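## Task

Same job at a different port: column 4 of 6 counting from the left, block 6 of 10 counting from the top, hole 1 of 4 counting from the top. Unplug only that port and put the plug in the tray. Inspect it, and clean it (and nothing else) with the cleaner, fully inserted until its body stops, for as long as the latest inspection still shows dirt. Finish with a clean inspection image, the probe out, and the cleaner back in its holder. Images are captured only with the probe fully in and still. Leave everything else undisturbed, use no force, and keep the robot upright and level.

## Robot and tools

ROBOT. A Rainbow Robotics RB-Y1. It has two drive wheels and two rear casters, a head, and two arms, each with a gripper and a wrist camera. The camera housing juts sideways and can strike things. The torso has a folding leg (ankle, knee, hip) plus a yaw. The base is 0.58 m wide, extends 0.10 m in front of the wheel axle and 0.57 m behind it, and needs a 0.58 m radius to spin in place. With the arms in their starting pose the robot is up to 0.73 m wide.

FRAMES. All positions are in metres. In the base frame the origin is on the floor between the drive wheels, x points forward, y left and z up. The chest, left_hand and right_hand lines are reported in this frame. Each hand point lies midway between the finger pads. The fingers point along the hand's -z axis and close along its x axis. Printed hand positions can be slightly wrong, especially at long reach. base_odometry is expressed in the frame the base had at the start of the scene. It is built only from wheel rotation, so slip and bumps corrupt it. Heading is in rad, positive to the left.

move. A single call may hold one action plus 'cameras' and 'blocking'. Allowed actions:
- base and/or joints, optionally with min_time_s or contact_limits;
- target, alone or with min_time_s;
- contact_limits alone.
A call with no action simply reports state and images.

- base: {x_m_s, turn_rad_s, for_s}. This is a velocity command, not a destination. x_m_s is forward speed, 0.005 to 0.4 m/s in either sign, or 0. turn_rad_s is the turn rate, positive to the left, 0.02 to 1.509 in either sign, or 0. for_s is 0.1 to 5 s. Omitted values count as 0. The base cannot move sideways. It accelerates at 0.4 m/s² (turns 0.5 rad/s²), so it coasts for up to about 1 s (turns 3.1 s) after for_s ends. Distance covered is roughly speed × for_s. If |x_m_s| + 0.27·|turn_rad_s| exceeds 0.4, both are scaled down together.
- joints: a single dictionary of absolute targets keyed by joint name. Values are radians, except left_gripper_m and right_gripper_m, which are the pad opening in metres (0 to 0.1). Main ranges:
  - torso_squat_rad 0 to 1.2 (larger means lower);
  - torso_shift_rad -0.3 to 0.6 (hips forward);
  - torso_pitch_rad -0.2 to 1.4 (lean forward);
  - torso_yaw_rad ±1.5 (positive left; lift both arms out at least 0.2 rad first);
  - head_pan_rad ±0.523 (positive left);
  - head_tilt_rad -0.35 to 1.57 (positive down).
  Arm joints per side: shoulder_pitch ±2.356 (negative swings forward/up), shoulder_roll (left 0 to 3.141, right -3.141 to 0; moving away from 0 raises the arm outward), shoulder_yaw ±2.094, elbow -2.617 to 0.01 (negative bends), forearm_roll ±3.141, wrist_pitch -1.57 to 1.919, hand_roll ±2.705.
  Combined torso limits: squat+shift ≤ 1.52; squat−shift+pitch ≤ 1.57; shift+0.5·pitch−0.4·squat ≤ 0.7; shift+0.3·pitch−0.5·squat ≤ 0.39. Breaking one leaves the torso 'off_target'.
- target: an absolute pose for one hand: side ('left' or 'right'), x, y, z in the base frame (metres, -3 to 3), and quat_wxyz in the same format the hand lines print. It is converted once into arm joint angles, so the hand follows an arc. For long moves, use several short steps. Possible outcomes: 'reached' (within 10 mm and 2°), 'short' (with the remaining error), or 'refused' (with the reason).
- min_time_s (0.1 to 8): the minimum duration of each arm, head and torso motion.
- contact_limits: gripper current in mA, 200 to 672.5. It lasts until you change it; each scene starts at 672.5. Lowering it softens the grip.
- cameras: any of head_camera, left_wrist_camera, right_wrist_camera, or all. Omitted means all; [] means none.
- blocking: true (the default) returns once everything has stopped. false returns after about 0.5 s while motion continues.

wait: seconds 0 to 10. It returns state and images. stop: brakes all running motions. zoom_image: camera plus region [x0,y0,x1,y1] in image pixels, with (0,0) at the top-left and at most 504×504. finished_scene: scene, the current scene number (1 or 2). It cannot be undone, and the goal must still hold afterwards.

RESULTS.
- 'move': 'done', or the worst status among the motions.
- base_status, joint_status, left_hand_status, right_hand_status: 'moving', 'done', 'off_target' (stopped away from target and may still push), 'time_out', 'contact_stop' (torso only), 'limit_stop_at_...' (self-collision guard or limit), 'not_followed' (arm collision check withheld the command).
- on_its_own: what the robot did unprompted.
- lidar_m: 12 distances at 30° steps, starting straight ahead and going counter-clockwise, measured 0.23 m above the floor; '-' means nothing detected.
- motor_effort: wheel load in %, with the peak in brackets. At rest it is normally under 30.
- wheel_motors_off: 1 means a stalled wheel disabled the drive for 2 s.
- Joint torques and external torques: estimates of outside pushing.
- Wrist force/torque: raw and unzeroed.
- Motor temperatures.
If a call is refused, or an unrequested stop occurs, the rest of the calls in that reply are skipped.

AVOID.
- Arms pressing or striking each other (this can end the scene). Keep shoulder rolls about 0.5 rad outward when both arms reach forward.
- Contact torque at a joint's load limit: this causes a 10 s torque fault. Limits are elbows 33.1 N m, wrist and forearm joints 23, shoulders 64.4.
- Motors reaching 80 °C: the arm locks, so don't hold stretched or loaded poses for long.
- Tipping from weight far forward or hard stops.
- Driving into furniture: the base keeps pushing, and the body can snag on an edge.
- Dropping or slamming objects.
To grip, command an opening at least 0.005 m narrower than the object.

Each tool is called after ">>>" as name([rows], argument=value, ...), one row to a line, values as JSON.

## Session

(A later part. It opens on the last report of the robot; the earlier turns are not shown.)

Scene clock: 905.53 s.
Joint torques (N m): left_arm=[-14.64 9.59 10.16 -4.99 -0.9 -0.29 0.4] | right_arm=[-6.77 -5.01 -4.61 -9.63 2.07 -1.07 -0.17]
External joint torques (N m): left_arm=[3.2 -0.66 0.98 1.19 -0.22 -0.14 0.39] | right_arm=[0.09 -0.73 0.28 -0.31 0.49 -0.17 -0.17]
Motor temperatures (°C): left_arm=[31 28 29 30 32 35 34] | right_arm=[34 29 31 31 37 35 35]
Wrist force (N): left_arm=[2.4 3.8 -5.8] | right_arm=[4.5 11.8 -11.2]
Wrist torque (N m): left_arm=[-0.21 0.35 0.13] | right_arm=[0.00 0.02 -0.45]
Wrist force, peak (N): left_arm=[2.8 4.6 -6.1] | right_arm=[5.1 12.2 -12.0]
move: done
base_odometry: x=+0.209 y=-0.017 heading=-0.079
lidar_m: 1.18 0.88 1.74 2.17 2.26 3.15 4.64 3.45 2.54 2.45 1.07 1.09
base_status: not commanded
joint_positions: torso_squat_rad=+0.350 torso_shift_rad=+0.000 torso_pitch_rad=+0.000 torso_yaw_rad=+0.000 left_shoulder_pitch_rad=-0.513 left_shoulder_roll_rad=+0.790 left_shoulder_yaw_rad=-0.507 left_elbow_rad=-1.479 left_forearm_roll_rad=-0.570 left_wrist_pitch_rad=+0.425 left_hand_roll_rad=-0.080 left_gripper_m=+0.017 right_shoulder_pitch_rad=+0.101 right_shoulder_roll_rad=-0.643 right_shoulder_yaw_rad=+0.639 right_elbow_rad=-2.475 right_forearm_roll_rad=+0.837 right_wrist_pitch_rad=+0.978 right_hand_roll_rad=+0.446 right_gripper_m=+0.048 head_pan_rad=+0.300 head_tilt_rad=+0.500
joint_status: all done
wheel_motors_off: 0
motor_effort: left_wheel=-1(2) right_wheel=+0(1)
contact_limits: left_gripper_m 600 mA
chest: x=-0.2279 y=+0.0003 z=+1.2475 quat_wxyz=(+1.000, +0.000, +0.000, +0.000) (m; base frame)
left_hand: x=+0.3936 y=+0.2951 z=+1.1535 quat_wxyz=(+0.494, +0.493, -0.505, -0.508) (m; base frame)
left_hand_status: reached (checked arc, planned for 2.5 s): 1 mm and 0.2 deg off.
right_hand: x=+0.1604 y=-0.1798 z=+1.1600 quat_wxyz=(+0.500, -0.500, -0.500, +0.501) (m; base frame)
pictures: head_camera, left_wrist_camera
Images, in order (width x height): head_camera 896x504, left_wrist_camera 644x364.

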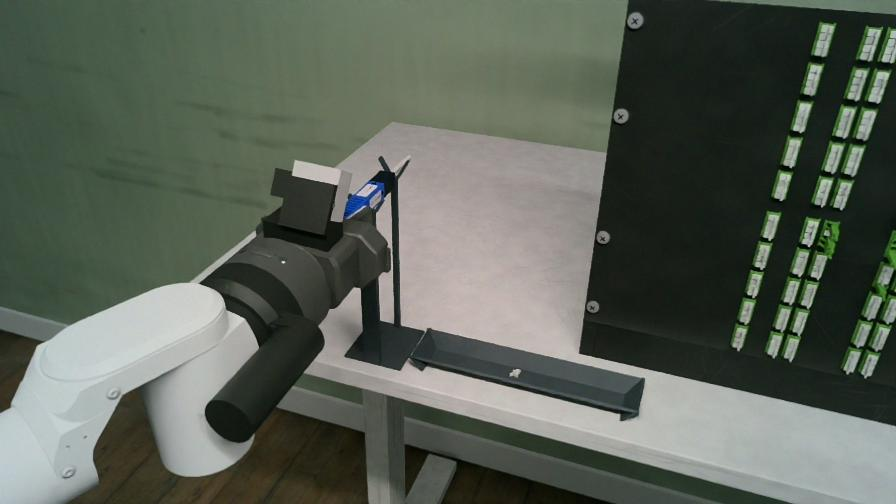

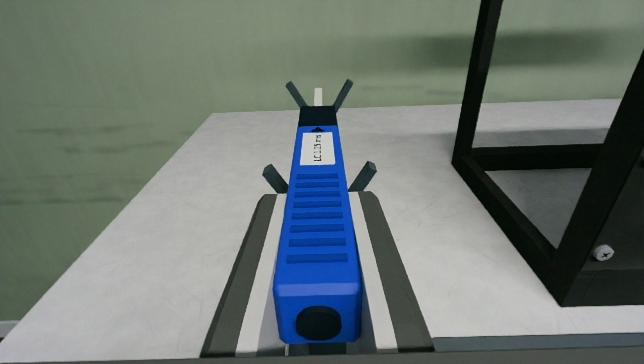

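>>> move(target={"side":"left","x":0.394,"y":0.2955,"z":1.1528,"quat_wxyz":[0.49375,0.49375,-0.50625,-0.50625]}, min_time_s=1, cameras=[])

>>> move(joints={"left_gripper_m":0.036}, cameras=["left_wrist_camera"])

>>> move(target={"side":"left","x":0.36,"y":0.2961,"z":1.1525,"quat_wxyz":[0.49375,0.49375,-0.50625,-0.50625]}, min_time_s=2, cameras=["left_wrist_camera"])

>>> move(target={"side":"left","x":0.28,"y":0.297,"z":1.155,"quat_wxyz":[0.49375,0.49375,-0.50625,-0.50625]}, min_time_s=2, cameras=["left_wrist_camera","head_camera"])

>>> zoom_image(camera="left_wrist_camera", region=[250, 40, 410, 170])

Scene clock: 914.50 s.
Joint torques (N m): left_arm=[-17.56 10.58 8.5 -6.42 -0.66 -0.15 0.09] | right_arm=[-7.15 -4.51 -4.03 -9.51 1.92 -1.02 -0.38]
External joint torques (N m): left_arm=[0.28 0.33 -0.68 -0.25 0.02 0 0.08] | right_arm=[-0.29 -0.23 0.85 -0.19 0.34 -0.13 -0.38]
Motor temperatures (°C): left_arm=[31 28 29 30 32 35 34] | right_arm=[34 29 31 31 37 35 35]
Wrist force (N): left_arm=[2.7 3.8 -6.0] | right_arm=[5.2 12.2 -11.5]
Wrist torque (N m): left_arm=[-0.16 0.43 0.13] | right_arm=[-0.03 0.09 -0.47]
Wrist force, peak (N): left_arm=[2.5 4.4 -6.7] | right_arm=[5.0 12.3 -11.9]
move: done
base_odometry: x=+0.209 y=-0.017 heading=-0.079
lidar_m: 1.18 0.88 1.74 2.17 2.27 3.15 4.64 3.44 2.53 2.46 1.05 1.07
base_status: not commanded
joint_positions: torso_squat_rad=+0.350 torso_shift_rad=+0.000 torso_pitch_rad=+0.000 torso_yaw_rad=+0.000 left_shoulder_pitch_rad=-0.513 left_shoulder_roll_rad=+0.790 left_shoulder_yaw_rad=-0.507 left_elbow_rad=-1.479 left_forearm_roll_rad=-0.570 left_wrist_pitch_rad=+0.425 left_hand_roll_rad=-0.080 left_gripper_m=+0.017 right_shoulder_pitch_rad=+0.101 right_shoulder_roll_rad=-0.643 right_shoulder_yaw_rad=+0.639 right_elbow_rad=-2.475 right_forearm_roll_rad=+0.837 right_wrist_pitch_rad=+0.978 right_hand_roll_rad=+0.446 right_gripper_m=+0.048 head_pan_rad=+0.300 head_tilt_rad=+0.500
joint_status: all done
wheel_motors_off: 0
motor_effort: left_wheel=-1(1) right_wheel=+0(1)
contact_limits: left_gripper_m 600 mA
chest: x=-0.2279 y=+0.0003 z=+1.2475 quat_wxyz=(+1.000, +0.000, +0.000, +0.000) (m; base frame)
left_hand: x=+0.3936 y=+0.2951 z=+1.1536 quat_wxyz=(+0.494, +0.493, -0.505, -0.508) (m; base frame)
left_hand_status: reached (checked arc, planned for 1.0 s): 1 mm and 0.2 deg off.
right_hand: x=+0.1604 y=-0.1798 z=+1.1600 quat_wxyz=(+0.500, -0.500, -0.500, +0.501) (m; base frame)
pictures: none
No camera images: "cameras" was empty.

Scene clock: 915.17 s.
Joint torques (N m): left_arm=[-17.82 10.96 8.89 -6.3 -0.59 -0.24 0.2] | right_arm=[-6.59 -4.66 -4.75 -9.81 1.98 -1.19 -0.24]
External joint torques (N m): left_arm=[0.02 0.7 -0.29 -0.13 0.1 -0.09 0.19] | right_arm=[0.27 -0.38 0.14 -0.49 0.4 -0.29 -0.24]
Motor temperatures (°C): left_arm=[31 28 29 30 32 35 34] | right_arm=[34 29 31 31 37 35 35]
Wrist force (N): left_arm=[1.1 3.1 -5.9] | right_arm=[4.9 12.3 -11.7]
Wrist torque (N m): left_arm=[-0.31 0.50 0.16] | right_arm=[-0.06 0.04 -0.46]
Wrist force, peak (N): left_arm=[2.4 3.7 -5.9] | right_arm=[5.2 12.2 -11.8]
move: done
base_odometry: x=+0.209 y=-0.017 heading=-0.079
lidar_m: 1.18 0.88 1.73 2.16 2.28 3.15 4.65 3.44 2.54 2.46 1.07 1.09
base_status: not commanded
joint_positions: torso_squat_rad=+0.350 torso_shift_rad=+0.000 torso_pitch_rad=+0.000 torso_yaw_rad=+0.000 left_shoulder_pitch_rad=-0.513 left_shoulder_roll_rad=+0.790 left_shoulder_yaw_rad=-0.507 left_elbow_rad=-1.479 left_forearm_roll_rad=-0.570 left_wrist_pitch_rad=+0.425 left_hand_roll_rad=-0.080 left_gripper_m=+0.036 right_shoulder_pitch_rad=+0.101 right_shoulder_roll_rad=-0.643 right_shoulder_yaw_rad=+0.639 right_elbow_rad=-2.475 right_forearm_roll_rad=+0.837 right_wrist_pitch_rad=+0.978 right_hand_roll_rad=+0.446 right_gripper_m=+0.048 head_pan_rad=+0.300 head_tilt_rad=+0.500
joint_status: all done
wheel_motors_off: 0
motor_effort: left_wheel=+0(1) right_wheel=+0(1)
contact_limits: left_gripper_m 600 mA
chest: x=-0.2279 y=+0.0003 z=+1.2475 quat_wxyz=(+1.000, +0.000, +0.000, +0.000) (m; base frame)
left_hand: x=+0.3936 y=+0.2951 z=+1.1536 quat_wxyz=(+0.494, +0.493, -0.505, -0.508) (m; base frame)
right_hand: x=+0.1604 y=-0.1798 z=+1.1600 quat_wxyz=(+0.500, -0.500, -0.500, +0.501) (m; base frame)
pictures: left_wrist_camera
Images, in order (width x height): left_wrist_camera 644x364.

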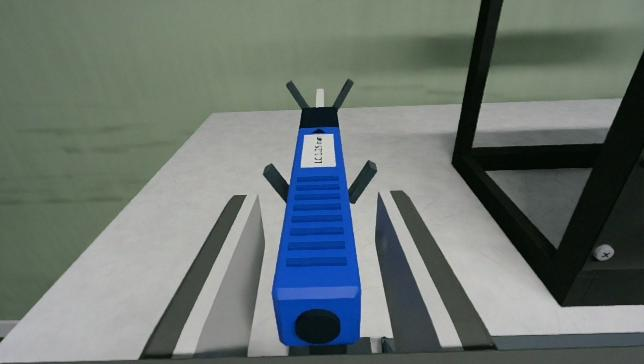

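Scene clock: 917.50 s.
Joint torques (N m): left_arm=[-14.29 12.18 10.38 -7.41 -1.14 -0.07 0.42] | right_arm=[-6.88 -4.46 -4.47 -9.22 2.08 -1 -0.41]
External joint torques (N m): left_arm=[1.75 1.98 0.93 -1.26 -0.34 0.08 0.41] | right_arm=[-0.02 -0.18 0.42 0.1 0.51 -0.1 -0.4]
Motor temperatures (°C): left_arm=[31 28 29 30 32 35 34] | right_arm=[34 29 31 31 37 35 35]
Wrist force (N): left_arm=[1.7 3.3 -5.8] | right_arm=[5.0 12.1 -11.9]
Wrist torque (N m): left_arm=[-0.31 0.56 0.15] | right_arm=[-0.02 0.07 -0.46]
Wrist force, peak (N): left_arm=[1.9 3.3 -6.5] | right_arm=[5.0 12.2 -12.0]
move: done
base_odometry: x=+0.209 y=-0.017 heading=-0.079
lidar_m: 1.19 0.88 1.74 2.17 2.27 3.15 4.65 3.44 2.52 2.45 1.05 1.07
base_status: not commanded
joint_positions: torso_squat_rad=+0.350 torso_shift_rad=+0.000 torso_pitch_rad=+0.000 torso_yaw_rad=+0.000 left_shoulder_pitch_rad=-0.400 left_shoulder_roll_rad=+0.844 left_shoulder_yaw_rad=-0.489 left_elbow_rad=-1.652 left_forearm_roll_rad=-0.574 left_wrist_pitch_rad=+0.491 left_hand_roll_rad=-0.078 left_gripper_m=+0.036 right_shoulder_pitch_rad=+0.101 right_shoulder_roll_rad=-0.643 right_shoulder_yaw_rad=+0.639 right_elbow_rad=-2.475 right_forearm_roll_rad=+0.837 right_wrist_pitch_rad=+0.978 right_hand_roll_rad=+0.446 right_gripper_m=+0.048 head_pan_rad=+0.300 head_tilt_rad=+0.500
joint_status: all done
wheel_motors_off: 0
motor_effort: left_wheel=-1(2) right_wheel=+0(1)
contact_limits: left_gripper_m 600 mA
chest: x=-0.2279 y=+0.0003 z=+1.2475 quat_wxyz=(+1.000, +0.000, +0.000, +0.000) (m; base frame)
left_hand: x=+0.3604 y=+0.2957 z=+1.1524 quat_wxyz=(+0.493, +0.494, -0.507, -0.506) (m; base frame)
left_hand_status: reached (checked arc, planned for 2.0 s): 1 mm and 0.0 deg off.
right_hand: x=+0.1604 y=-0.1798 z=+1.1600 quat_wxyz=(+0.500, -0.500, -0.500, +0.501) (m; base frame)
pictures: left_wrist_camera
Images, in order (width x height): left_wrist_camera 644x364.

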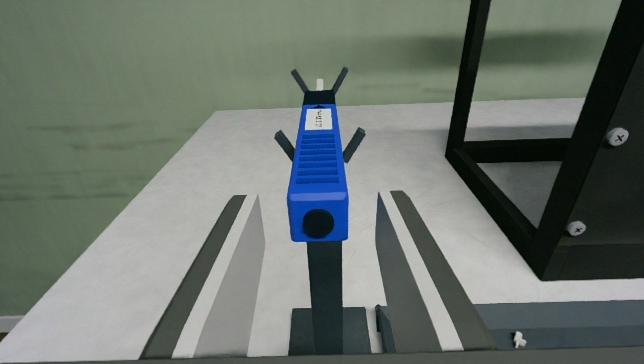

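Scene clock: 919.83 s.
Joint torques (N m): left_arm=[-10.57 11.58 10.06 -7.49 -1.33 -0.11 0.38] | right_arm=[-7.36 -4.79 -4.61 -9.4 2.12 -1 -0.31]
External joint torques (N m): left_arm=[1.17 1.61 0.78 -1.32 -0.31 0.01 0.36] | right_arm=[-0.5 -0.51 0.28 -0.08 0.55 -0.1 -0.3]
Motor temperatures (°C): left_arm=[31 28 29 30 32 35 34] | right_arm=[34 29 31 31 37 35 35]
Wrist force (N): left_arm=[1.8 3.1 -5.4] | right_arm=[4.8 12.1 -11.5]
Wrist torque (N m): left_arm=[-0.29 0.55 0.12] | right_arm=[-0.04 0.02 -0.47]
Wrist force, peak (N): left_arm=[1.6 3.6 -6.4] | right_arm=[5.2 12.2 -12.0]
move: done
base_odometry: x=+0.209 y=-0.017 heading=-0.079
lidar_m: 1.18 0.87 1.73 2.16 2.28 3.14 4.64 3.45 2.53 2.46 1.06 1.07
base_status: not commanded
joint_positions: torso_squat_rad=+0.350 torso_shift_rad=+0.000 torso_pitch_rad=+0.000 torso_yaw_rad=+0.000 left_shoulder_pitch_rad=-0.130 left_shoulder_roll_rad=+0.963 left_shoulder_yaw_rad=-0.428 left_elbow_rad=-2.014 left_forearm_roll_rad=-0.603 left_wrist_pitch_rad=+0.623 left_hand_roll_rad=-0.063 left_gripper_m=+0.036 right_shoulder_pitch_rad=+0.101 right_shoulder_roll_rad=-0.643 right_shoulder_yaw_rad=+0.639 right_elbow_rad=-2.475 right_forearm_roll_rad=+0.837 right_wrist_pitch_rad=+0.978 right_hand_roll_rad=+0.446 right_gripper_m=+0.048 head_pan_rad=+0.300 head_tilt_rad=+0.500
joint_status: all done
wheel_motors_off: 0
motor_effort: left_wheel=-1(2) right_wheel=+0(1)
contact_limits: left_gripper_m 600 mA
chest: x=-0.2279 y=+0.0003 z=+1.2475 quat_wxyz=(+1.000, +0.000, +0.000, +0.000) (m; base frame)
left_hand: x=+0.2803 y=+0.2967 z=+1.1549 quat_wxyz=(+0.494, +0.494, -0.506, -0.506) (m; base frame)
left_hand_status: reached (checked arc, planned for 2.0 s): 0 mm and 0.0 deg off.
right_hand: x=+0.1604 y=-0.1798 z=+1.1600 quat_wxyz=(+0.500, -0.500, -0.500, +0.501) (m; base frame)
pictures: head_camera, left_wrist_camera
Images, in order (width x height): head_camera 896x504, left_wrist_camera 644x364.

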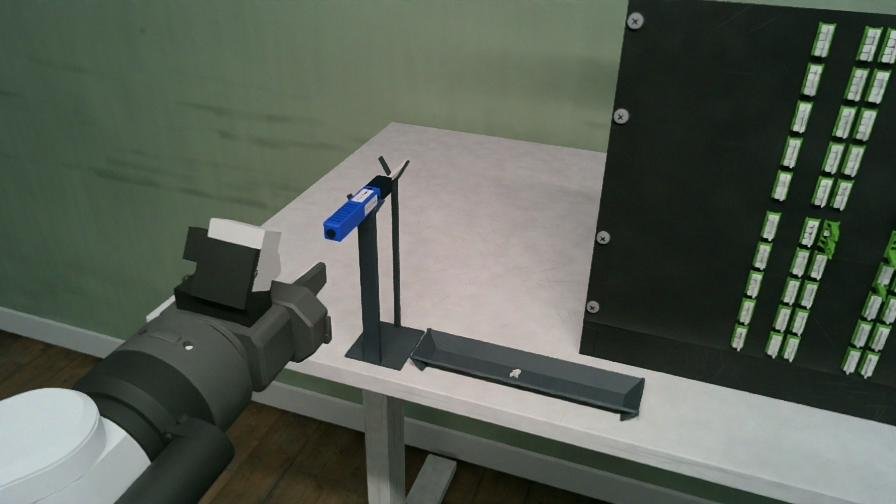

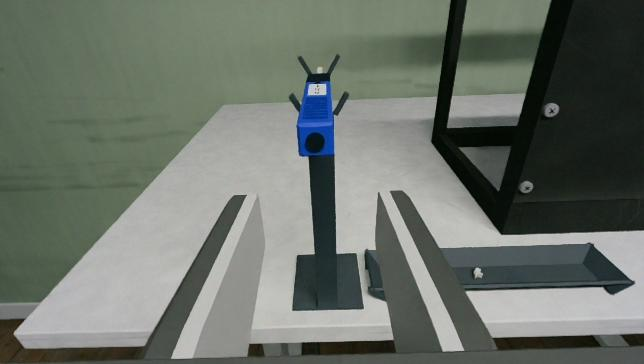

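Scaled by 3.150 from the camera's 644x364 image, which has a finer 1265x715 frame.

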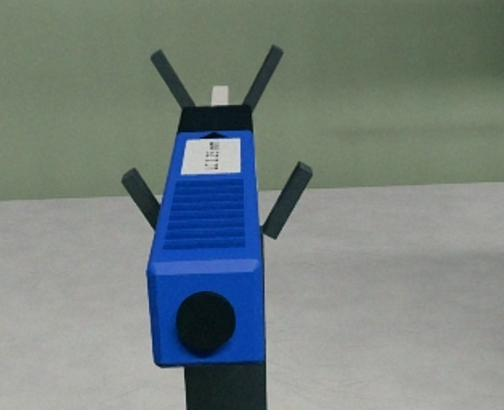

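>>> move(target={"side":"left","x":0.2,"y":0.25,"z":1.15,"quat_wxyz":[0.5,0.5,-0.5,-0.5]}, min_time_s=2, cameras=["head_camera"])

>>> zoom_image(camera="head_camera", region=[100, 200, 500, 500])

>>> move(joints={"head_pan_rad":-0.2,"head_tilt_rad":0.25}, cameras=["head_camera"])

>>> move(target={"side":"right","x":0.23,"y":-0.172,"z":1.174,"quat_wxyz":[0.5015,-0.506,-0.4985,0.494]}, min_time_s=2, cameras=["right_wrist_camera"])

>>> move(target={"side":"right","x":0.26,"y":-0.1714,"z":1.1708,"quat_wxyz":[0.5015,-0.506,-0.4985,0.494]}, min_time_s=2, cameras=["right_wrist_camera"])

>>> zoom_image(camera="right_wrist_camera", region=[306, 70, 336, 100])

Scene clock: 941.73 s.
Joint torques (N m): left_arm=[-6.42 6.13 5.51 -8.79 -1.51 -0.15 -0.11] | right_arm=[-7.23 -4.29 -4.7 -9.63 1.99 -0.99 -0.34]
External joint torques (N m): left_arm=[1.49 -1.04 -1.55 -1.19 -0.19 0.18 -0.12] | right_arm=[-0.37 -0.01 0.19 -0.31 0.41 -0.09 -0.34]
Motor temperatures (°C): left_arm=[30 28 29 30 32 35 34] | right_arm=[34 29 31 31 37 35 35]
Wrist force (N): left_arm=[1.5 3.1 -6.0] | right_arm=[4.5 11.9 -11.5]
Wrist torque (N m): left_arm=[-0.31 0.51 0.13] | right_arm=[0.00 -0.01 -0.46]
Wrist force, peak (N): left_arm=[2.1 3.4 -6.4] | right_arm=[5.0 12.5 -11.9]
move: done
base_odometry: x=+0.209 y=-0.017 heading=-0.079
lidar_m: 1.19 0.87 1.73 2.17 2.27 3.15 4.64 3.44 2.54 2.45 1.05 1.09
base_status: not commanded
joint_positions: torso_squat_rad=+0.350 torso_shift_rad=+0.000 torso_pitch_rad=+0.000 torso_yaw_rad=+0.000 left_shoulder_pitch_rad=+0.075 left_shoulder_roll_rad=+0.888 left_shoulder_yaw_rad=-0.484 left_elbow_rad=-2.332 left_forearm_roll_rad=-0.737 left_wrist_pitch_rad=+0.836 left_hand_roll_rad=-0.174 left_gripper_m=+0.036 right_shoulder_pitch_rad=+0.101 right_shoulder_roll_rad=-0.643 right_shoulder_yaw_rad=+0.639 right_elbow_rad=-2.475 right_forearm_roll_rad=+0.837 right_wrist_pitch_rad=+0.978 right_hand_roll_rad=+0.446 right_gripper_m=+0.048 head_pan_rad=+0.300 head_tilt_rad=+0.500
joint_status: all done
wheel_motors_off: 0
motor_effort: left_wheel=-1(1) right_wheel=+1(1)
contact_limits: left_gripper_m 600 mA
chest: x=-0.2279 y=+0.0003 z=+1.2475 quat_wxyz=(+1.000, +0.000, +0.000, +0.000) (m; base frame)
left_hand: x=+0.2003 y=+0.2501 z=+1.1503 quat_wxyz=(+0.500, +0.500, -0.500, -0.500) (m; base frame)
left_hand_status: reached (checked arc, planned for 2.0 s): 0 mm and 0.0 deg off.
right_hand: x=+0.1604 y=-0.1798 z=+1.1600 quat_wxyz=(+0.500, -0.500, -0.500, +0.501) (m; base frame)
pictures: head_camera
Images, in order (width x height): head_camera 896x504.

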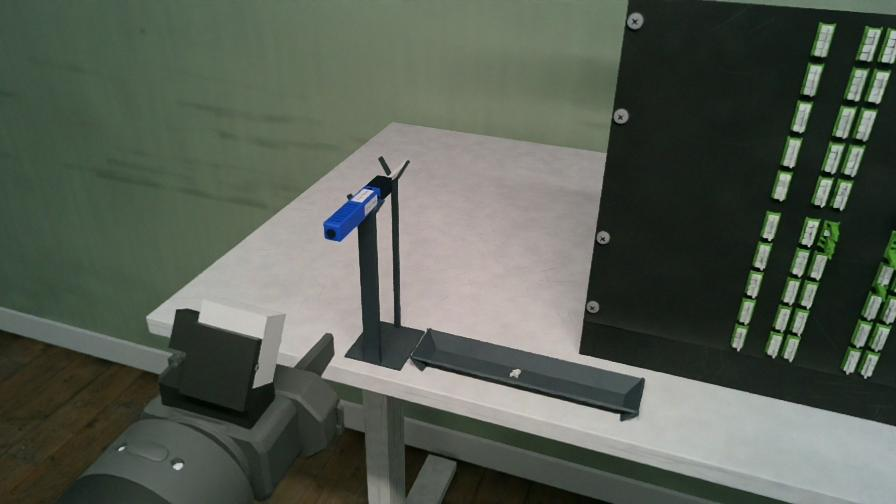

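Scaled by 1.260 from the camera's 896x504 image, which has a finer 1280x720 frame.

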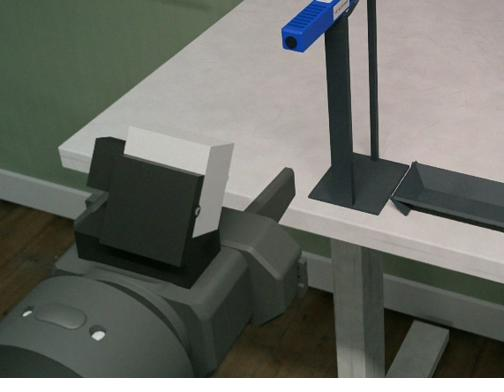

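Scene clock: 942.73 s.
Joint torques (N m): left_arm=[-6.7 6.46 5.62 -8.96 -1.47 -0.17 -0.04] | right_arm=[-7.02 -4.77 -4.06 -9.35 2.02 -1.24 -0.23]
External joint torques (N m): left_arm=[1.22 -0.7 -1.45 -1.36 -0.15 0.16 -0.06] | right_arm=[-0.16 -0.49 0.82 -0.03 0.45 -0.35 -0.23]
Motor temperatures (°C): left_arm=[30 28 29 30 32 35 34] | right_arm=[34 29 31 31 37 35 35]
Wrist force (N): left_arm=[1.4 3.2 -5.8] | right_arm=[4.8 12.3 -12.0]
Wrist torque (N m): left_arm=[-0.34 0.51 0.11] | right_arm=[-0.07 0.01 -0.47]
Wrist force, peak (N): left_arm=[1.9 3.5 -6.4] | right_arm=[4.8 12.3 -12.0]
move: done
base_odometry: x=+0.209 y=-0.017 heading=-0.079
lidar_m: 1.18 0.87 1.73 2.18 2.28 3.15 4.64 3.44 2.53 2.46 1.07 1.08
base_status: not commanded
joint_positions: torso_squat_rad=+0.350 torso_shift_rad=+0.000 torso_pitch_rad=+0.000 torso_yaw_rad=+0.000 left_shoulder_pitch_rad=+0.075 left_shoulder_roll_rad=+0.888 left_shoulder_yaw_rad=-0.484 left_elbow_rad=-2.332 left_forearm_roll_rad=-0.737 left_wrist_pitch_rad=+0.836 left_hand_roll_rad=-0.174 left_gripper_m=+0.036 right_shoulder_pitch_rad=+0.101 right_shoulder_roll_rad=-0.643 right_shoulder_yaw_rad=+0.639 right_elbow_rad=-2.475 right_forearm_roll_rad=+0.837 right_wrist_pitch_rad=+0.978 right_hand_roll_rad=+0.446 right_gripper_m=+0.048 head_pan_rad=-0.200 head_tilt_rad=+0.250
joint_status: all done
wheel_motors_off: 0
motor_effort: left_wheel=-1(2) right_wheel=+0(1)
contact_limits: left_gripper_m 600 mA
chest: x=-0.2279 y=+0.0003 z=+1.2475 quat_wxyz=(+1.000, +0.000, +0.000, +0.000) (m; base frame)
left_hand: x=+0.2003 y=+0.2501 z=+1.1503 quat_wxyz=(+0.500, +0.500, -0.500, -0.500) (m; base frame)
right_hand: x=+0.1604 y=-0.1798 z=+1.1600 quat_wxyz=(+0.500, -0.500, -0.500, +0.501) (m; base frame)
pictures: head_camera
Images, in order (width x height): head_camera 896x504.

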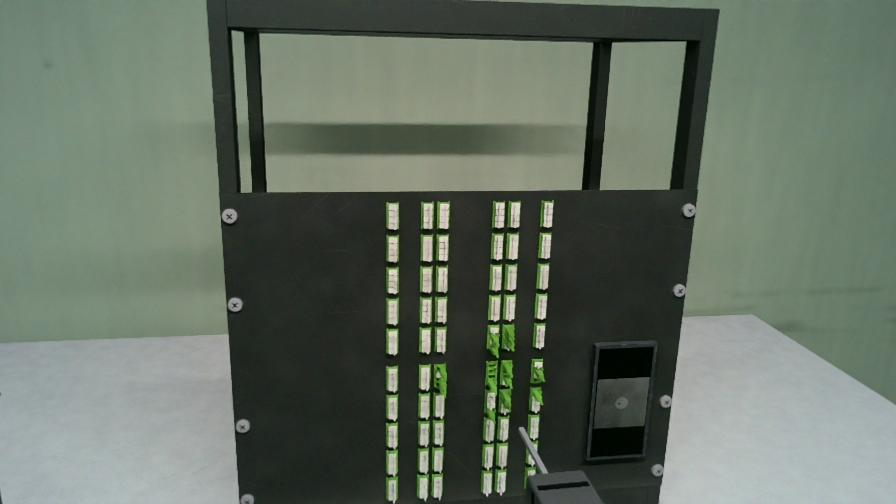

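Scene clock: 945.07 s.
Joint torques (N m): left_arm=[-6.53 6.55 5.57 -8.77 -1.54 -0.2 0.05] | right_arm=[-12.85 -2.92 -7.27 -8.46 1.79 -1.07 0.2]
External joint torques (N m): left_arm=[1.38 -0.61 -1.49 -1.17 -0.22 0.13 0.04] | right_arm=[-1.45 1.17 -1.21 0.23 0.25 -0.07 0.2]
Motor temperatures (°C): left_arm=[30 28 29 30 32 35 34] | right_arm=[34 29 31 31 37 35 35]
Wrist force (N): left_arm=[1.4 2.8 -5.8] | right_arm=[4.9 12.0 -11.4]
Wrist torque (N m): left_arm=[-0.31 0.52 0.13] | right_arm=[-0.02 0.05 -0.46]
Wrist force, peak (N): left_arm=[1.5 3.9 -6.3] | right_arm=[5.0 12.3 -11.9]
move: done
base_odometry: x=+0.209 y=-0.017 heading=-0.079
lidar_m: 1.17 0.86 1.72 2.17 2.27 3.14 4.64 3.45 2.54 2.45 1.06 1.07
base_status: not commanded
joint_positions: torso_squat_rad=+0.350 torso_shift_rad=+0.000 torso_pitch_rad=+0.000 torso_yaw_rad=+0.000 left_shoulder_pitch_rad=+0.075 left_shoulder_roll_rad=+0.888 left_shoulder_yaw_rad=-0.484 left_elbow_rad=-2.332 left_forearm_roll_rad=-0.737 left_wrist_pitch_rad=+0.836 left_hand_roll_rad=-0.174 left_gripper_m=+0.036 right_shoulder_pitch_rad=-0.140 right_shoulder_roll_rad=-0.565 right_shoulder_yaw_rad=+0.572 right_elbow_rad=-2.275 right_forearm_roll_rad=+0.681 right_wrist_pitch_rad=+0.987 right_hand_roll_rad=+0.499 right_gripper_m=+0.048 head_pan_rad=-0.200 head_tilt_rad=+0.250
joint_status: all done
wheel_motors_off: 0
motor_effort: left_wheel=+0(2) right_wheel=+0(1)
contact_limits: left_gripper_m 600 mA
chest: x=-0.2279 y=+0.0003 z=+1.2475 quat_wxyz=(+1.000, +0.000, +0.000, +0.000) (m; base frame)
left_hand: x=+0.2003 y=+0.2501 z=+1.1503 quat_wxyz=(+0.500, +0.500, -0.500, -0.500) (m; base frame)
right_hand: x=+0.2299 y=-0.1720 z=+1.1737 quat_wxyz=(+0.502, -0.506, -0.498, +0.494) (m; base frame)
right_hand_status: reached (checked arc, planned for 2.0 s): 0 mm and 0.0 deg off.
pictures: right_wrist_camera
Images, in order (width x height): right_wrist_camera 644x364.

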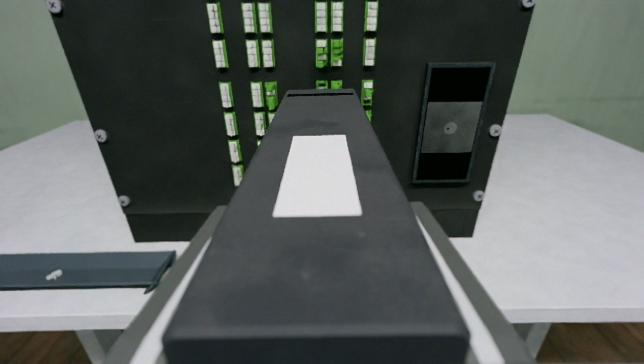

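Scene clock: 947.40 s.
Joint torques (N m): left_arm=[-6.4 6.24 5.57 -8.52 -1.46 -0.25 0.1] | right_arm=[-14.6 -3.21 -6.9 -8.28 1.66 -1.29 -0.48]
External joint torques (N m): left_arm=[1.52 -0.92 -1.49 -0.92 -0.14 0.08 0.09] | right_arm=[-1.49 1.1 -0.37 0.34 0.14 -0.34 -0.48]
Motor temperatures (°C): left_arm=[30 28 29 30 32 35 34] | right_arm=[34 29 31 31 37 35 35]
Wrist force (N): left_arm=[1.9 3.0 -5.7] | right_arm=[5.0 11.9 -11.7]
Wrist torque (N m): left_arm=[-0.28 0.59 0.15] | right_arm=[-0.04 0.08 -0.45]
Wrist force, peak (N): left_arm=[1.9 3.6 -6.4] | right_arm=[5.4 12.3 -11.8]
move: done
base_odometry: x=+0.209 y=-0.017 heading=-0.079
lidar_m: 1.19 0.87 1.73 2.17 2.27 3.14 4.64 3.42 2.55 2.46 1.05 1.08
base_status: not commanded
joint_positions: torso_squat_rad=+0.350 torso_shift_rad=+0.000 torso_pitch_rad=+0.000 torso_yaw_rad=+0.000 left_shoulder_pitch_rad=+0.075 left_shoulder_roll_rad=+0.888 left_shoulder_yaw_rad=-0.484 left_elbow_rad=-2.332 left_forearm_roll_rad=-0.737 left_wrist_pitch_rad=+0.836 left_hand_roll_rad=-0.174 left_gripper_m=+0.036 right_shoulder_pitch_rad=-0.219 right_shoulder_roll_rad=-0.549 right_shoulder_yaw_rad=+0.554 right_elbow_rad=-2.156 right_forearm_roll_rad=+0.652 right_wrist_pitch_rad=+0.945 right_hand_roll_rad=+0.477 right_gripper_m=+0.048 head_pan_rad=-0.200 head_tilt_rad=+0.250
joint_status: all done
wheel_motors_off: 0
motor_effort: left_wheel=-1(2) right_wheel=+0(1)
contact_limits: left_gripper_m 600 mA
chest: x=-0.2279 y=+0.0003 z=+1.2475 quat_wxyz=(+1.000, +0.000, +0.000, +0.000) (m; base frame)
left_hand: x=+0.2003 y=+0.2501 z=+1.1503 quat_wxyz=(+0.500, +0.500, -0.500, -0.500) (m; base frame)
right_hand: x=+0.2598 y=-0.1715 z=+1.1705 quat_wxyz=(+0.502, -0.506, -0.498, +0.494) (m; base frame)
right_hand_status: reached (checked arc, planned for 2.0 s): 0 mm and 0.1 deg off.
pictures: right_wrist_camera
Images, in order (width x height): right_wrist_camera 644x364.

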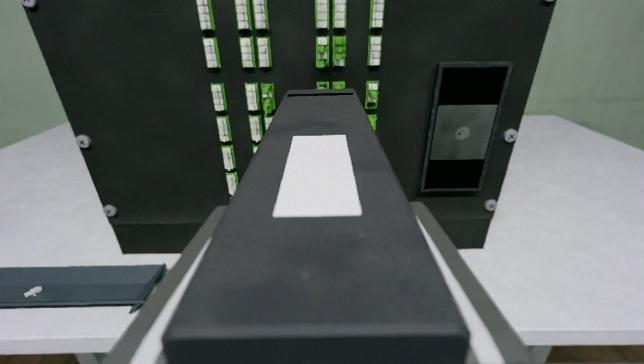

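Scaled by 16.800 from the camera's 644x364 image, which has a finer 1265x715 frame.

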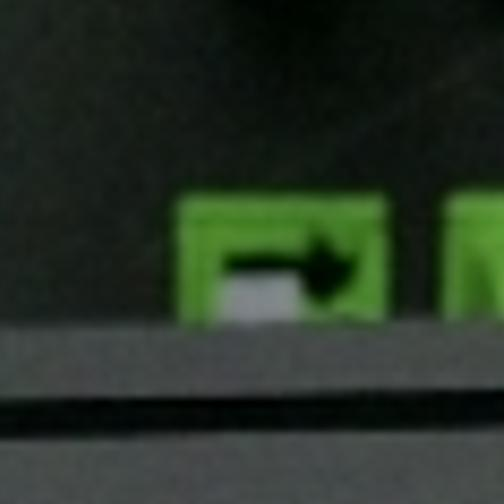

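>>> move(target={"side":"right","x":0.269,"y":-0.1714,"z":1.1707,"quat_wxyz":[0.5015,-0.506,-0.4985,0.494]}, min_time_s=1.5, cameras=["right_wrist_camera"])

>>> zoom_image(camera="right_wrist_camera", region=[306, 70, 336, 100])

>>> move(target={"side":"right","x":0.272,"y":-0.1714,"z":1.1706,"quat_wxyz":[0.5015,-0.506,-0.4985,0.494]}, min_time_s=1.5, cameras=[])

Scene clock: 955.00 s.
Joint torques (N m): left_arm=[-6.73 6.21 5.47 -8.78 -1.58 -0.14 -0.11] | right_arm=[-15.23 -3.88 -7.58 -8.46 1.43 -1.43 -0.47]
External joint torques (N m): left_arm=[1.19 -0.95 -1.6 -1.18 -0.26 0.19 -0.13] | right_arm=[-1.62 0.51 -0.91 0.13 -0.08 -0.48 -0.47]
Motor temperatures (°C): left_arm=[30 28 29 30 32 35 34] | right_arm=[34 29 31 31 37 35 35]
Wrist force (N): left_arm=[1.8 3.1 -5.7] | right_arm=[4.9 11.8 -11.5]
Wrist torque (N m): left_arm=[-0.31 0.55 0.14] | right_arm=[-0.01 0.06 -0.46]
Wrist force, peak (N): left_arm=[1.7 4.3 -6.1] | right_arm=[5.1 12.2 -12.0]
move: done
base_odometry: x=+0.209 y=-0.017 heading=-0.079
lidar_m: 1.19 0.88 1.73 2.17 2.29 3.16 4.64 3.44 2.54 2.46 1.06 1.06
base_status: not commanded
joint_positions: torso_squat_rad=+0.350 torso_shift_rad=+0.000 torso_pitch_rad=+0.000 torso_yaw_rad=+0.000 left_shoulder_pitch_rad=+0.075 left_shoulder_roll_rad=+0.888 left_shoulder_yaw_rad=-0.484 left_elbow_rad=-2.332 left_forearm_roll_rad=-0.737 left_wrist_pitch_rad=+0.836 left_hand_roll_rad=-0.174 left_gripper_m=+0.036 right_shoulder_pitch_rad=-0.243 right_shoulder_roll_rad=-0.544 right_shoulder_yaw_rad=+0.548 right_elbow_rad=-2.123 right_forearm_roll_rad=+0.642 right_wrist_pitch_rad=+0.934 right_hand_roll_rad=+0.472 right_gripper_m=+0.048 head_pan_rad=-0.200 head_tilt_rad=+0.250
joint_status: all done
wheel_motors_off: 0
motor_effort: left_wheel=-1(2) right_wheel=+1(1)
contact_limits: left_gripper_m 600 mA
chest: x=-0.2279 y=+0.0003 z=+1.2475 quat_wxyz=(+1.000, +0.000, +0.000, +0.000) (m; base frame)
left_hand: x=+0.2003 y=+0.2501 z=+1.1503 quat_wxyz=(+0.500, +0.500, -0.500, -0.500) (m; base frame)
right_hand: x=+0.2685 y=-0.1716 z=+1.1705 quat_wxyz=(+0.502, -0.506, -0.498, +0.494) (m; base frame)
right_hand_status: reached (checked arc, planned for 1.5 s): 1 mm and 0.0 deg off.
pictures: right_wrist_camera
Images, in order (width x height): right_wrist_camera 644x364.

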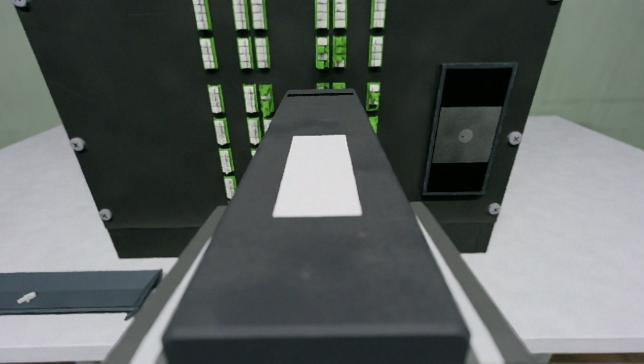

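Scaled by 16.800 from the camera's 644x364 image, which has a finer 1265x715 frame.

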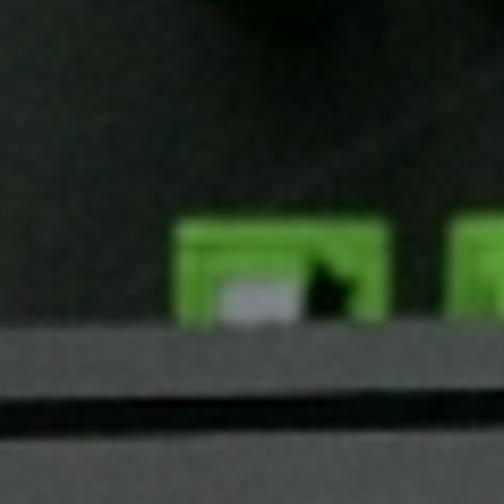

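Scene clock: 956.83 s.
Joint torques (N m): left_arm=[-6.63 6.33 5.78 -8.47 -1.6 -0.29 -0.03] | right_arm=[-15.25 -3.56 -7.04 -8.06 1.42 -1.25 -0.21]
External joint torques (N m): left_arm=[1.29 -0.83 -1.28 -0.87 -0.28 0.04 -0.05] | right_arm=[-1.45 0.85 -0.34 0.52 -0.09 -0.31 -0.21]
Motor temperatures (°C): left_arm=[30 28 29 31 32 35 34] | right_arm=[34 29 31 31 37 35 35]
Wrist force (N): left_arm=[2.2 3.2 -5.3] | right_arm=[4.9 12.0 -11.5]
Wrist torque (N m): left_arm=[-0.32 0.58 0.18] | right_arm=[-0.06 0.07 -0.45]
Wrist force, peak (N): left_arm=[1.7 3.2 -6.6] | right_arm=[4.9 12.3 -11.9]
move: done
base_odometry: x=+0.209 y=-0.017 heading=-0.079
lidar_m: 1.19 0.87 1.73 2.17 2.28 3.14 4.65 3.44 2.55 2.46 1.06 1.09
base_status: not commanded
joint_positions: torso_squat_rad=+0.350 torso_shift_rad=+0.000 torso_pitch_rad=+0.000 torso_yaw_rad=+0.000 left_shoulder_pitch_rad=+0.075 left_shoulder_roll_rad=+0.888 left_shoulder_yaw_rad=-0.484 left_elbow_rad=-2.332 left_forearm_roll_rad=-0.737 left_wrist_pitch_rad=+0.836 left_hand_roll_rad=-0.174 left_gripper_m=+0.036 right_shoulder_pitch_rad=-0.252 right_shoulder_roll_rad=-0.542 right_shoulder_yaw_rad=+0.547 right_elbow_rad=-2.109 right_forearm_roll_rad=+0.639 right_wrist_pitch_rad=+0.929 right_hand_roll_rad=+0.470 right_gripper_m=+0.048 head_pan_rad=-0.200 head_tilt_rad=+0.250
joint_status: all done
wheel_motors_off: 0
motor_effort: left_wheel=-1(2) right_wheel=+0(1)
contact_limits: left_gripper_m 600 mA
chest: x=-0.2279 y=+0.0003 z=+1.2475 quat_wxyz=(+1.000, +0.000, +0.000, +0.000) (m; base frame)
left_hand: x=+0.2003 y=+0.2501 z=+1.1503 quat_wxyz=(+0.500, +0.500, -0.500, -0.500) (m; base frame)
right_hand: x=+0.2718 y=-0.1715 z=+1.1703 quat_wxyz=(+0.502, -0.506, -0.498, +0.494) (m; base frame)
right_hand_status: reached (checked arc, planned for 1.5 s): 0 mm and 0.0 deg off.
pictures: none
No camera images: "cameras" was empty.

>>> move(target={"side":"right","x":0.275,"y":-0.1714,"z":1.1706,"quat_wxyz":[0.5015,-0.506,-0.4985,0.494]}, min_time_s=1, cameras=[])

>>> move(target={"side":"right","x":0.2775,"y":-0.1714,"z":1.1706,"quat_wxyz":[0.5015,-0.506,-0.4985,0.494]}, min_time_s=1, cameras=["right_wrist_camera"])

>>> zoom_image(camera="right_wrist_camera", region=[306, 70, 336, 100])

Scene clock: 969.03 s.
Joint torques (N m): left_arm=[-6.54 6.16 5.39 -8.47 -1.49 -0.04 0.11] | right_arm=[-15.7 -3.06 -7.27 -8.2 1.56 -1.23 -0.47]
External joint torques (N m): left_arm=[1.38 -1.01 -1.67 -0.87 -0.17 0.3 0.1] | right_arm=[-1.73 1.38 -0.51 0.37 0.06 -0.29 -0.46]
Motor temperatures (°C): left_arm=[30 28 29 31 32 35 34] | right_arm=[34 29 31 31 37 35 35]
Wrist force (N): left_arm=[1.1 3.1 -6.2] | right_arm=[4.7 11.6 -11.8]
Wrist torque (N m): left_arm=[-0.33 0.49 0.13] | right_arm=[-0.09 0.05 -0.45]
Wrist force, peak (N): left_arm=[1.8 3.5 -6.4] | right_arm=[5.0 12.5 -11.9]
move: done
base_odometry: x=+0.209 y=-0.017 heading=-0.079
lidar_m: 1.19 0.89 1.73 2.17 2.28 3.15 4.65 3.44 2.55 2.46 1.05 1.07
base_status: not commanded
joint_positions: torso_squat_rad=+0.350 torso_shift_rad=+0.000 torso_pitch_rad=+0.000 torso_yaw_rad=+0.000 left_shoulder_pitch_rad=+0.075 left_shoulder_roll_rad=+0.888 left_shoulder_yaw_rad=-0.484 left_elbow_rad=-2.332 left_forearm_roll_rad=-0.737 left_wrist_pitch_rad=+0.836 left_hand_roll_rad=-0.174 left_gripper_m=+0.036 right_shoulder_pitch_rad=-0.260 right_shoulder_roll_rad=-0.541 right_shoulder_yaw_rad=+0.545 right_elbow_rad=-2.097 right_forearm_roll_rad=+0.636 right_wrist_pitch_rad=+0.924 right_hand_roll_rad=+0.468 right_gripper_m=+0.048 head_pan_rad=-0.200 head_tilt_rad=+0.250
joint_status: all done
wheel_motors_off: 0
motor_effort: left_wheel=-1(2) right_wheel=+0(1)
contact_limits: left_gripper_m 600 mA
chest: x=-0.2279 y=+0.0003 z=+1.2475 quat_wxyz=(+1.000, +0.000, +0.000, +0.000) (m; base frame)
left_hand: x=+0.2003 y=+0.2501 z=+1.1503 quat_wxyz=(+0.500, +0.500, -0.500, -0.500) (m; base frame)
right_hand: x=+0.2749 y=-0.1715 z=+1.1703 quat_wxyz=(+0.502, -0.506, -0.498, +0.494) (m; base frame)
right_hand_status: reached (checked arc, planned for 1.0 s): 0 mm and 0.0 deg off.
pictures: none
No camera images: "cameras" was empty.

Scene clock: 970.37 s.
Joint torques (N m): left_arm=[-6.57 6.16 5.56 -8.8 -1.62 -0.31 -0.03] | right_arm=[-15.65 -3.41 -7.86 -8.29 1.45 -1.2 -0.23]
External joint torques (N m): left_arm=[1.34 -1 -1.5 -1.2 -0.3 0.02 -0.04] | right_arm=[-1.53 1.06 -1.07 0.28 -0.06 -0.27 -0.23]
Motor temperatures (°C): left_arm=[30 28 29 31 32 35 34] | right_arm=[34 29 31 31 37 35 35]
Wrist force (N): left_arm=[1.8 3.2 -5.9] | right_arm=[4.6 11.9 -11.9]
Wrist torque (N m): left_arm=[-0.32 0.57 0.11] | right_arm=[-0.10 0.07 -0.46]
Wrist force, peak (N): left_arm=[1.9 3.6 -6.2] | right_arm=[4.8 12.3 -11.8]
move: done
base_odometry: x=+0.209 y=-0.017 heading=-0.079
lidar_m: 1.18 0.87 1.73 2.17 2.26 3.15 4.64 3.43 2.55 2.45 1.06 1.08
base_status: not commanded
joint_positions: torso_squat_rad=+0.350 torso_shift_rad=+0.000 torso_pitch_rad=+0.000 torso_yaw_rad=+0.000 left_shoulder_pitch_rad=+0.075 left_shoulder_roll_rad=+0.888 left_shoulder_yaw_rad=-0.484 left_elbow_rad=-2.332 left_forearm_roll_rad=-0.737 left_wrist_pitch_rad=+0.836 left_hand_roll_rad=-0.174 left_gripper_m=+0.036 right_shoulder_pitch_rad=-0.267 right_shoulder_roll_rad=-0.539 right_shoulder_yaw_rad=+0.543 right_elbow_rad=-2.087 right_forearm_roll_rad=+0.633 right_wrist_pitch_rad=+0.921 right_hand_roll_rad=+0.467 right_gripper_m=+0.048 head_pan_rad=-0.200 head_tilt_rad=+0.250
joint_status: all done
wheel_motors_off: 0
motor_effort: left_wheel=+0(2) right_wheel=+0(1)
contact_limits: left_gripper_m 600 mA
chest: x=-0.2279 y=+0.0003 z=+1.2475 quat_wxyz=(+1.000, +0.000, +0.000, +0.000) (m; base frame)
left_hand: x=+0.2003 y=+0.2501 z=+1.1503 quat_wxyz=(+0.500, +0.500, -0.500, -0.500) (m; base frame)
right_hand: x=+0.2774 y=-0.1715 z=+1.1703 quat_wxyz=(+0.502, -0.506, -0.498, +0.494) (m; base frame)
right_hand_status: reached (checked arc, planned for 1.0 s): 0 mm and 0.0 deg off.
pictures: right_wrist_camera
Images, in order (width x height): right_wrist_camera 644x364.

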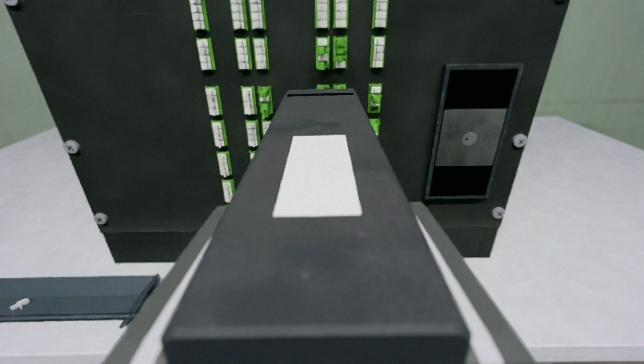

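Scaled by 16.800 from the camera's 644x364 image, which has a finer 1265x715 frame.

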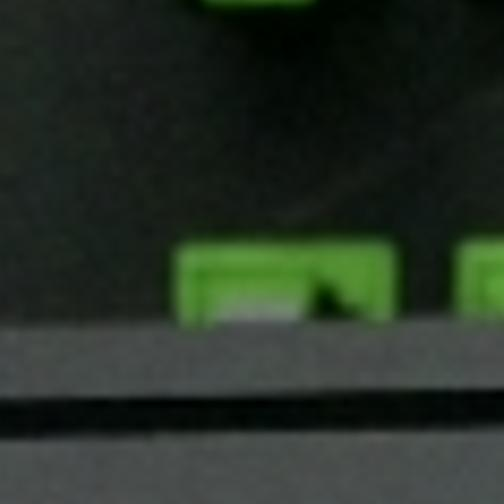

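In smoothly. Continue.

>>> move(target={"side":"right","x":0.28,"y":-0.1714,"z":1.1706,"quat_wxyz":[0.5015,-0.506,-0.4985,0.494]}, min_time_s=1, cameras=[])

>>> move(target={"side":"right","x":0.282,"y":-0.1714,"z":1.1706,"quat_wxyz":[0.5015,-0.506,-0.4985,0.494]}, min_time_s=1, cameras=[])

>>> move(target={"side":"right","x":0.2837,"y":-0.1714,"z":1.1706,"quat_wxyz":[0.5015,-0.506,-0.4985,0.494]}, min_time_s=1, cameras=["head_camera"])

Scene clock: 977.43 s.
Joint torques (N m): left_arm=[-6.71 6.23 5.57 -8.81 -1.45 -0.12 0.09] | right_arm=[-15.79 -3.02 -7.11 -7.86 1.43 -1.54 -0.29]
External joint torques (N m): left_arm=[1.2 -0.94 -1.49 -1.21 -0.13 0.21 0.08] | right_arm=[-1.53 1.48 -0.29 0.7 -0.07 -0.61 -0.29]
Motor temperatures (°C): left_arm=[30 28 29 31 32 35 34] | right_arm=[35 29 31 31 37 35 35]
Wrist force (N): left_arm=[1.9 3.5 -6.1] | right_arm=[5.0 11.3 -11.4]
Wrist torque (N m): left_arm=[-0.38 0.56 0.15] | right_arm=[-0.10 0.17 -0.46]
Wrist force, peak (N): left_arm=[1.8 3.6 -6.3] | right_arm=[4.7 12.3 -11.8]
move: done
base_odometry: x=+0.209 y=-0.017 heading=-0.079
lidar_m: 1.19 0.87 1.74 2.16 2.28 3.16 4.64 3.44 2.54 2.45 1.06 1.07
base_status: not commanded
joint_positions: torso_squat_rad=+0.350 torso_shift_rad=+0.000 torso_pitch_rad=+0.000 torso_yaw_rad=+0.000 left_shoulder_pitch_rad=+0.075 left_shoulder_roll_rad=+0.888 left_shoulder_yaw_rad=-0.484 left_elbow_rad=-2.332 left_forearm_roll_rad=-0.737 left_wrist_pitch_rad=+0.836 left_hand_roll_rad=-0.174 left_gripper_m=+0.036 right_shoulder_pitch_rad=-0.274 right_shoulder_roll_rad=-0.538 right_shoulder_yaw_rad=+0.542 right_elbow_rad=-2.077 right_forearm_roll_rad=+0.631 right_wrist_pitch_rad=+0.917 right_hand_roll_rad=+0.465 right_gripper_m=+0.048 head_pan_rad=-0.200 head_tilt_rad=+0.250
joint_status: all done
wheel_motors_off: 0
motor_effort: left_wheel=-1(2) right_wheel=+0(1)
contact_limits: left_gripper_m 600 mA
chest: x=-0.2279 y=+0.0003 z=+1.2475 quat_wxyz=(+1.000, +0.000, +0.000, +0.000) (m; base frame)
left_hand: x=+0.2003 y=+0.2501 z=+1.1503 quat_wxyz=(+0.500, +0.500, -0.500, -0.500) (m; base frame)
right_hand: x=+0.2799 y=-0.1715 z=+1.1703 quat_wxyz=(+0.502, -0.506, -0.498, +0.494) (m; base frame)
right_hand_status: reached (checked arc, planned for 1.0 s): 0 mm and 0.0 deg off.
pictures: none
No camera images: "cameras" was empty.

Scene clock: 978.77 s.
Joint torques (N m): left_arm=[-6.93 6.38 5.28 -8.78 -1.59 -0.19 0] | right_arm=[-16.32 -3.05 -7.83 -7.91 1.38 -1.35 -0.3]
External joint torques (N m): left_arm=[0.99 -0.79 -1.79 -1.18 -0.27 0.14 -0.01] | right_arm=[-1.94 1.46 -0.99 0.64 -0.12 -0.42 -0.3]
Motor temperatures (°C): left_arm=[30 28 29 31 32 35 34] | right_arm=[35 29 31 30 37 35 35]
Wrist force (N): left_arm=[1.7 3.2 -6.0] | right_arm=[4.3 11.5 -9.0]
Wrist torque (N m): left_arm=[-0.33 0.53 0.15] | right_arm=[-0.17 0.13 -0.48]
Wrist force, peak (N): left_arm=[1.9 2.8 -6.6] | right_arm=[4.2 12.4 -10.9]
move: done
base_odometry: x=+0.209 y=-0.017 heading=-0.079
lidar_m: 1.19 0.87 1.73 2.17 2.26 3.15 4.65 3.43 2.54 2.45 1.06 1.07
base_status: not commanded
joint_positions: torso_squat_rad=+0.350 torso_shift_rad=+0.000 torso_pitch_rad=+0.000 torso_yaw_rad=+0.000 left_shoulder_pitch_rad=+0.075 left_shoulder_roll_rad=+0.888 left_shoulder_yaw_rad=-0.484 left_elbow_rad=-2.332 left_forearm_roll_rad=-0.737 left_wrist_pitch_rad=+0.836 left_hand_roll_rad=-0.174 left_gripper_m=+0.036 right_shoulder_pitch_rad=-0.279 right_shoulder_roll_rad=-0.537 right_shoulder_yaw_rad=+0.541 right_elbow_rad=-2.069 right_forearm_roll_rad=+0.629 right_wrist_pitch_rad=+0.914 right_hand_roll_rad=+0.464 right_gripper_m=+0.048 head_pan_rad=-0.200 head_tilt_rad=+0.250
joint_status: all done
wheel_motors_off: 0
motor_effort: left_wheel=-1(2) right_wheel=+0(1)
contact_limits: left_gripper_m 600 mA
chest: x=-0.2279 y=+0.0003 z=+1.2475 quat_wxyz=(+1.000, +0.000, +0.000, +0.000) (m; base frame)
left_hand: x=+0.2003 y=+0.2501 z=+1.1503 quat_wxyz=(+0.500, +0.500, -0.500, -0.500) (m; base frame)
right_hand: x=+0.2819 y=-0.1715 z=+1.1703 quat_wxyz=(+0.502, -0.506, -0.498, +0.494) (m; base frame)
right_hand_status: reached (checked arc, planned for 1.0 s): 0 mm and 0.0 deg off.
pictures: none
No camera images: "cameras" was empty.

Scene clock: 980.10 s.
Joint torques (N m): left_arm=[-6.61 6.05 5.61 -8.9 -1.56 -0.28 0.03] | right_arm=[-16.9 -3.31 -8.08 -7.18 1.34 -1.36 -0.21]
External joint torques (N m): left_arm=[1.3 -1.11 -1.46 -1.3 -0.24 0.05 0.01] | right_arm=[-2.43 1.22 -1.22 1.37 -0.16 -0.43 -0.2]
Motor temperatures (°C): left_arm=[30 28 29 31 32 35 34] | right_arm=[35 29 31 30 37 35 35]
Wrist force (N): left_arm=[1.7 3.0 -5.8] | right_arm=[4.0 12.0 -5.8]
Wrist torque (N m): left_arm=[-0.31 0.53 0.15] | right_arm=[-0.23 0.16 -0.49]
Wrist force, peak (N): left_arm=[1.8 3.4 -6.3] | right_arm=[4.2 11.9 -9.3]
move: done
base_odometry: x=+0.209 y=-0.017 heading=-0.079
lidar_m: 1.18 0.87 1.73 2.17 2.27 3.16 4.64 3.44 2.55 2.45 1.05 1.09
base_status: not commanded
joint_positions: torso_squat_rad=+0.350 torso_shift_rad=+0.000 torso_pitch_rad=+0.000 torso_yaw_rad=+0.000 left_shoulder_pitch_rad=+0.075 left_shoulder_roll_rad=+0.888 left_shoulder_yaw_rad=-0.484 left_elbow_rad=-2.332 left_forearm_roll_rad=-0.737 left_wrist_pitch_rad=+0.836 left_hand_roll_rad=-0.174 left_gripper_m=+0.036 right_shoulder_pitch_rad=-0.284 right_shoulder_roll_rad=-0.536 right_shoulder_yaw_rad=+0.540 right_elbow_rad=-2.062 right_forearm_roll_rad=+0.628 right_wrist_pitch_rad=+0.912 right_hand_roll_rad=+0.463 right_gripper_m=+0.048 head_pan_rad=-0.200 head_tilt_rad=+0.250
joint_status: all done
wheel_motors_off: 0
motor_effort: left_wheel=+0(1) right_wheel=+0(1)
contact_limits: left_gripper_m 600 mA
chest: x=-0.2279 y=+0.0003 z=+1.2475 quat_wxyz=(+1.000, +0.000, +0.000, +0.000) (m; base frame)
left_hand: x=+0.2003 y=+0.2501 z=+1.1503 quat_wxyz=(+0.500, +0.500, -0.500, -0.500) (m; base frame)
right_hand: x=+0.2835 y=-0.1715 z=+1.1703 quat_wxyz=(+0.502, -0.506, -0.498, +0.494) (m; base frame)
right_hand_status: reached (checked arc, planned for 1.0 s): 0 mm and 0.0 deg off.
pictures: head_camera
Images, in order (width x height): head_camera 896x504.

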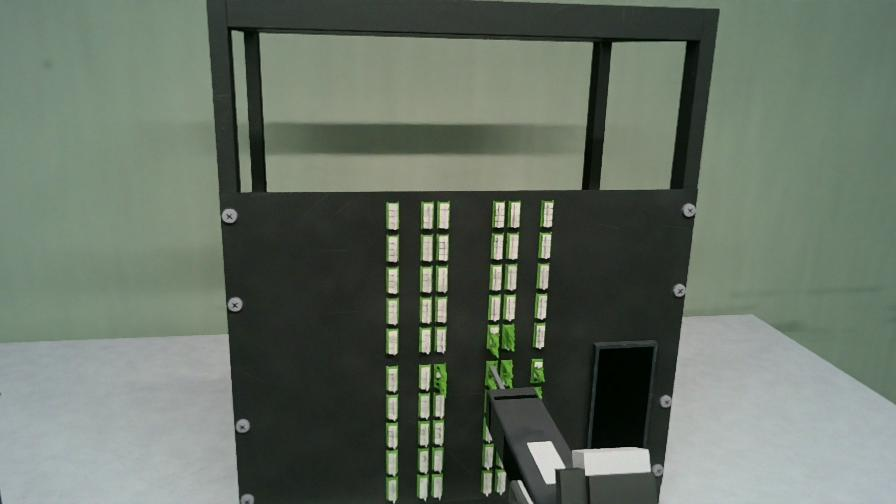

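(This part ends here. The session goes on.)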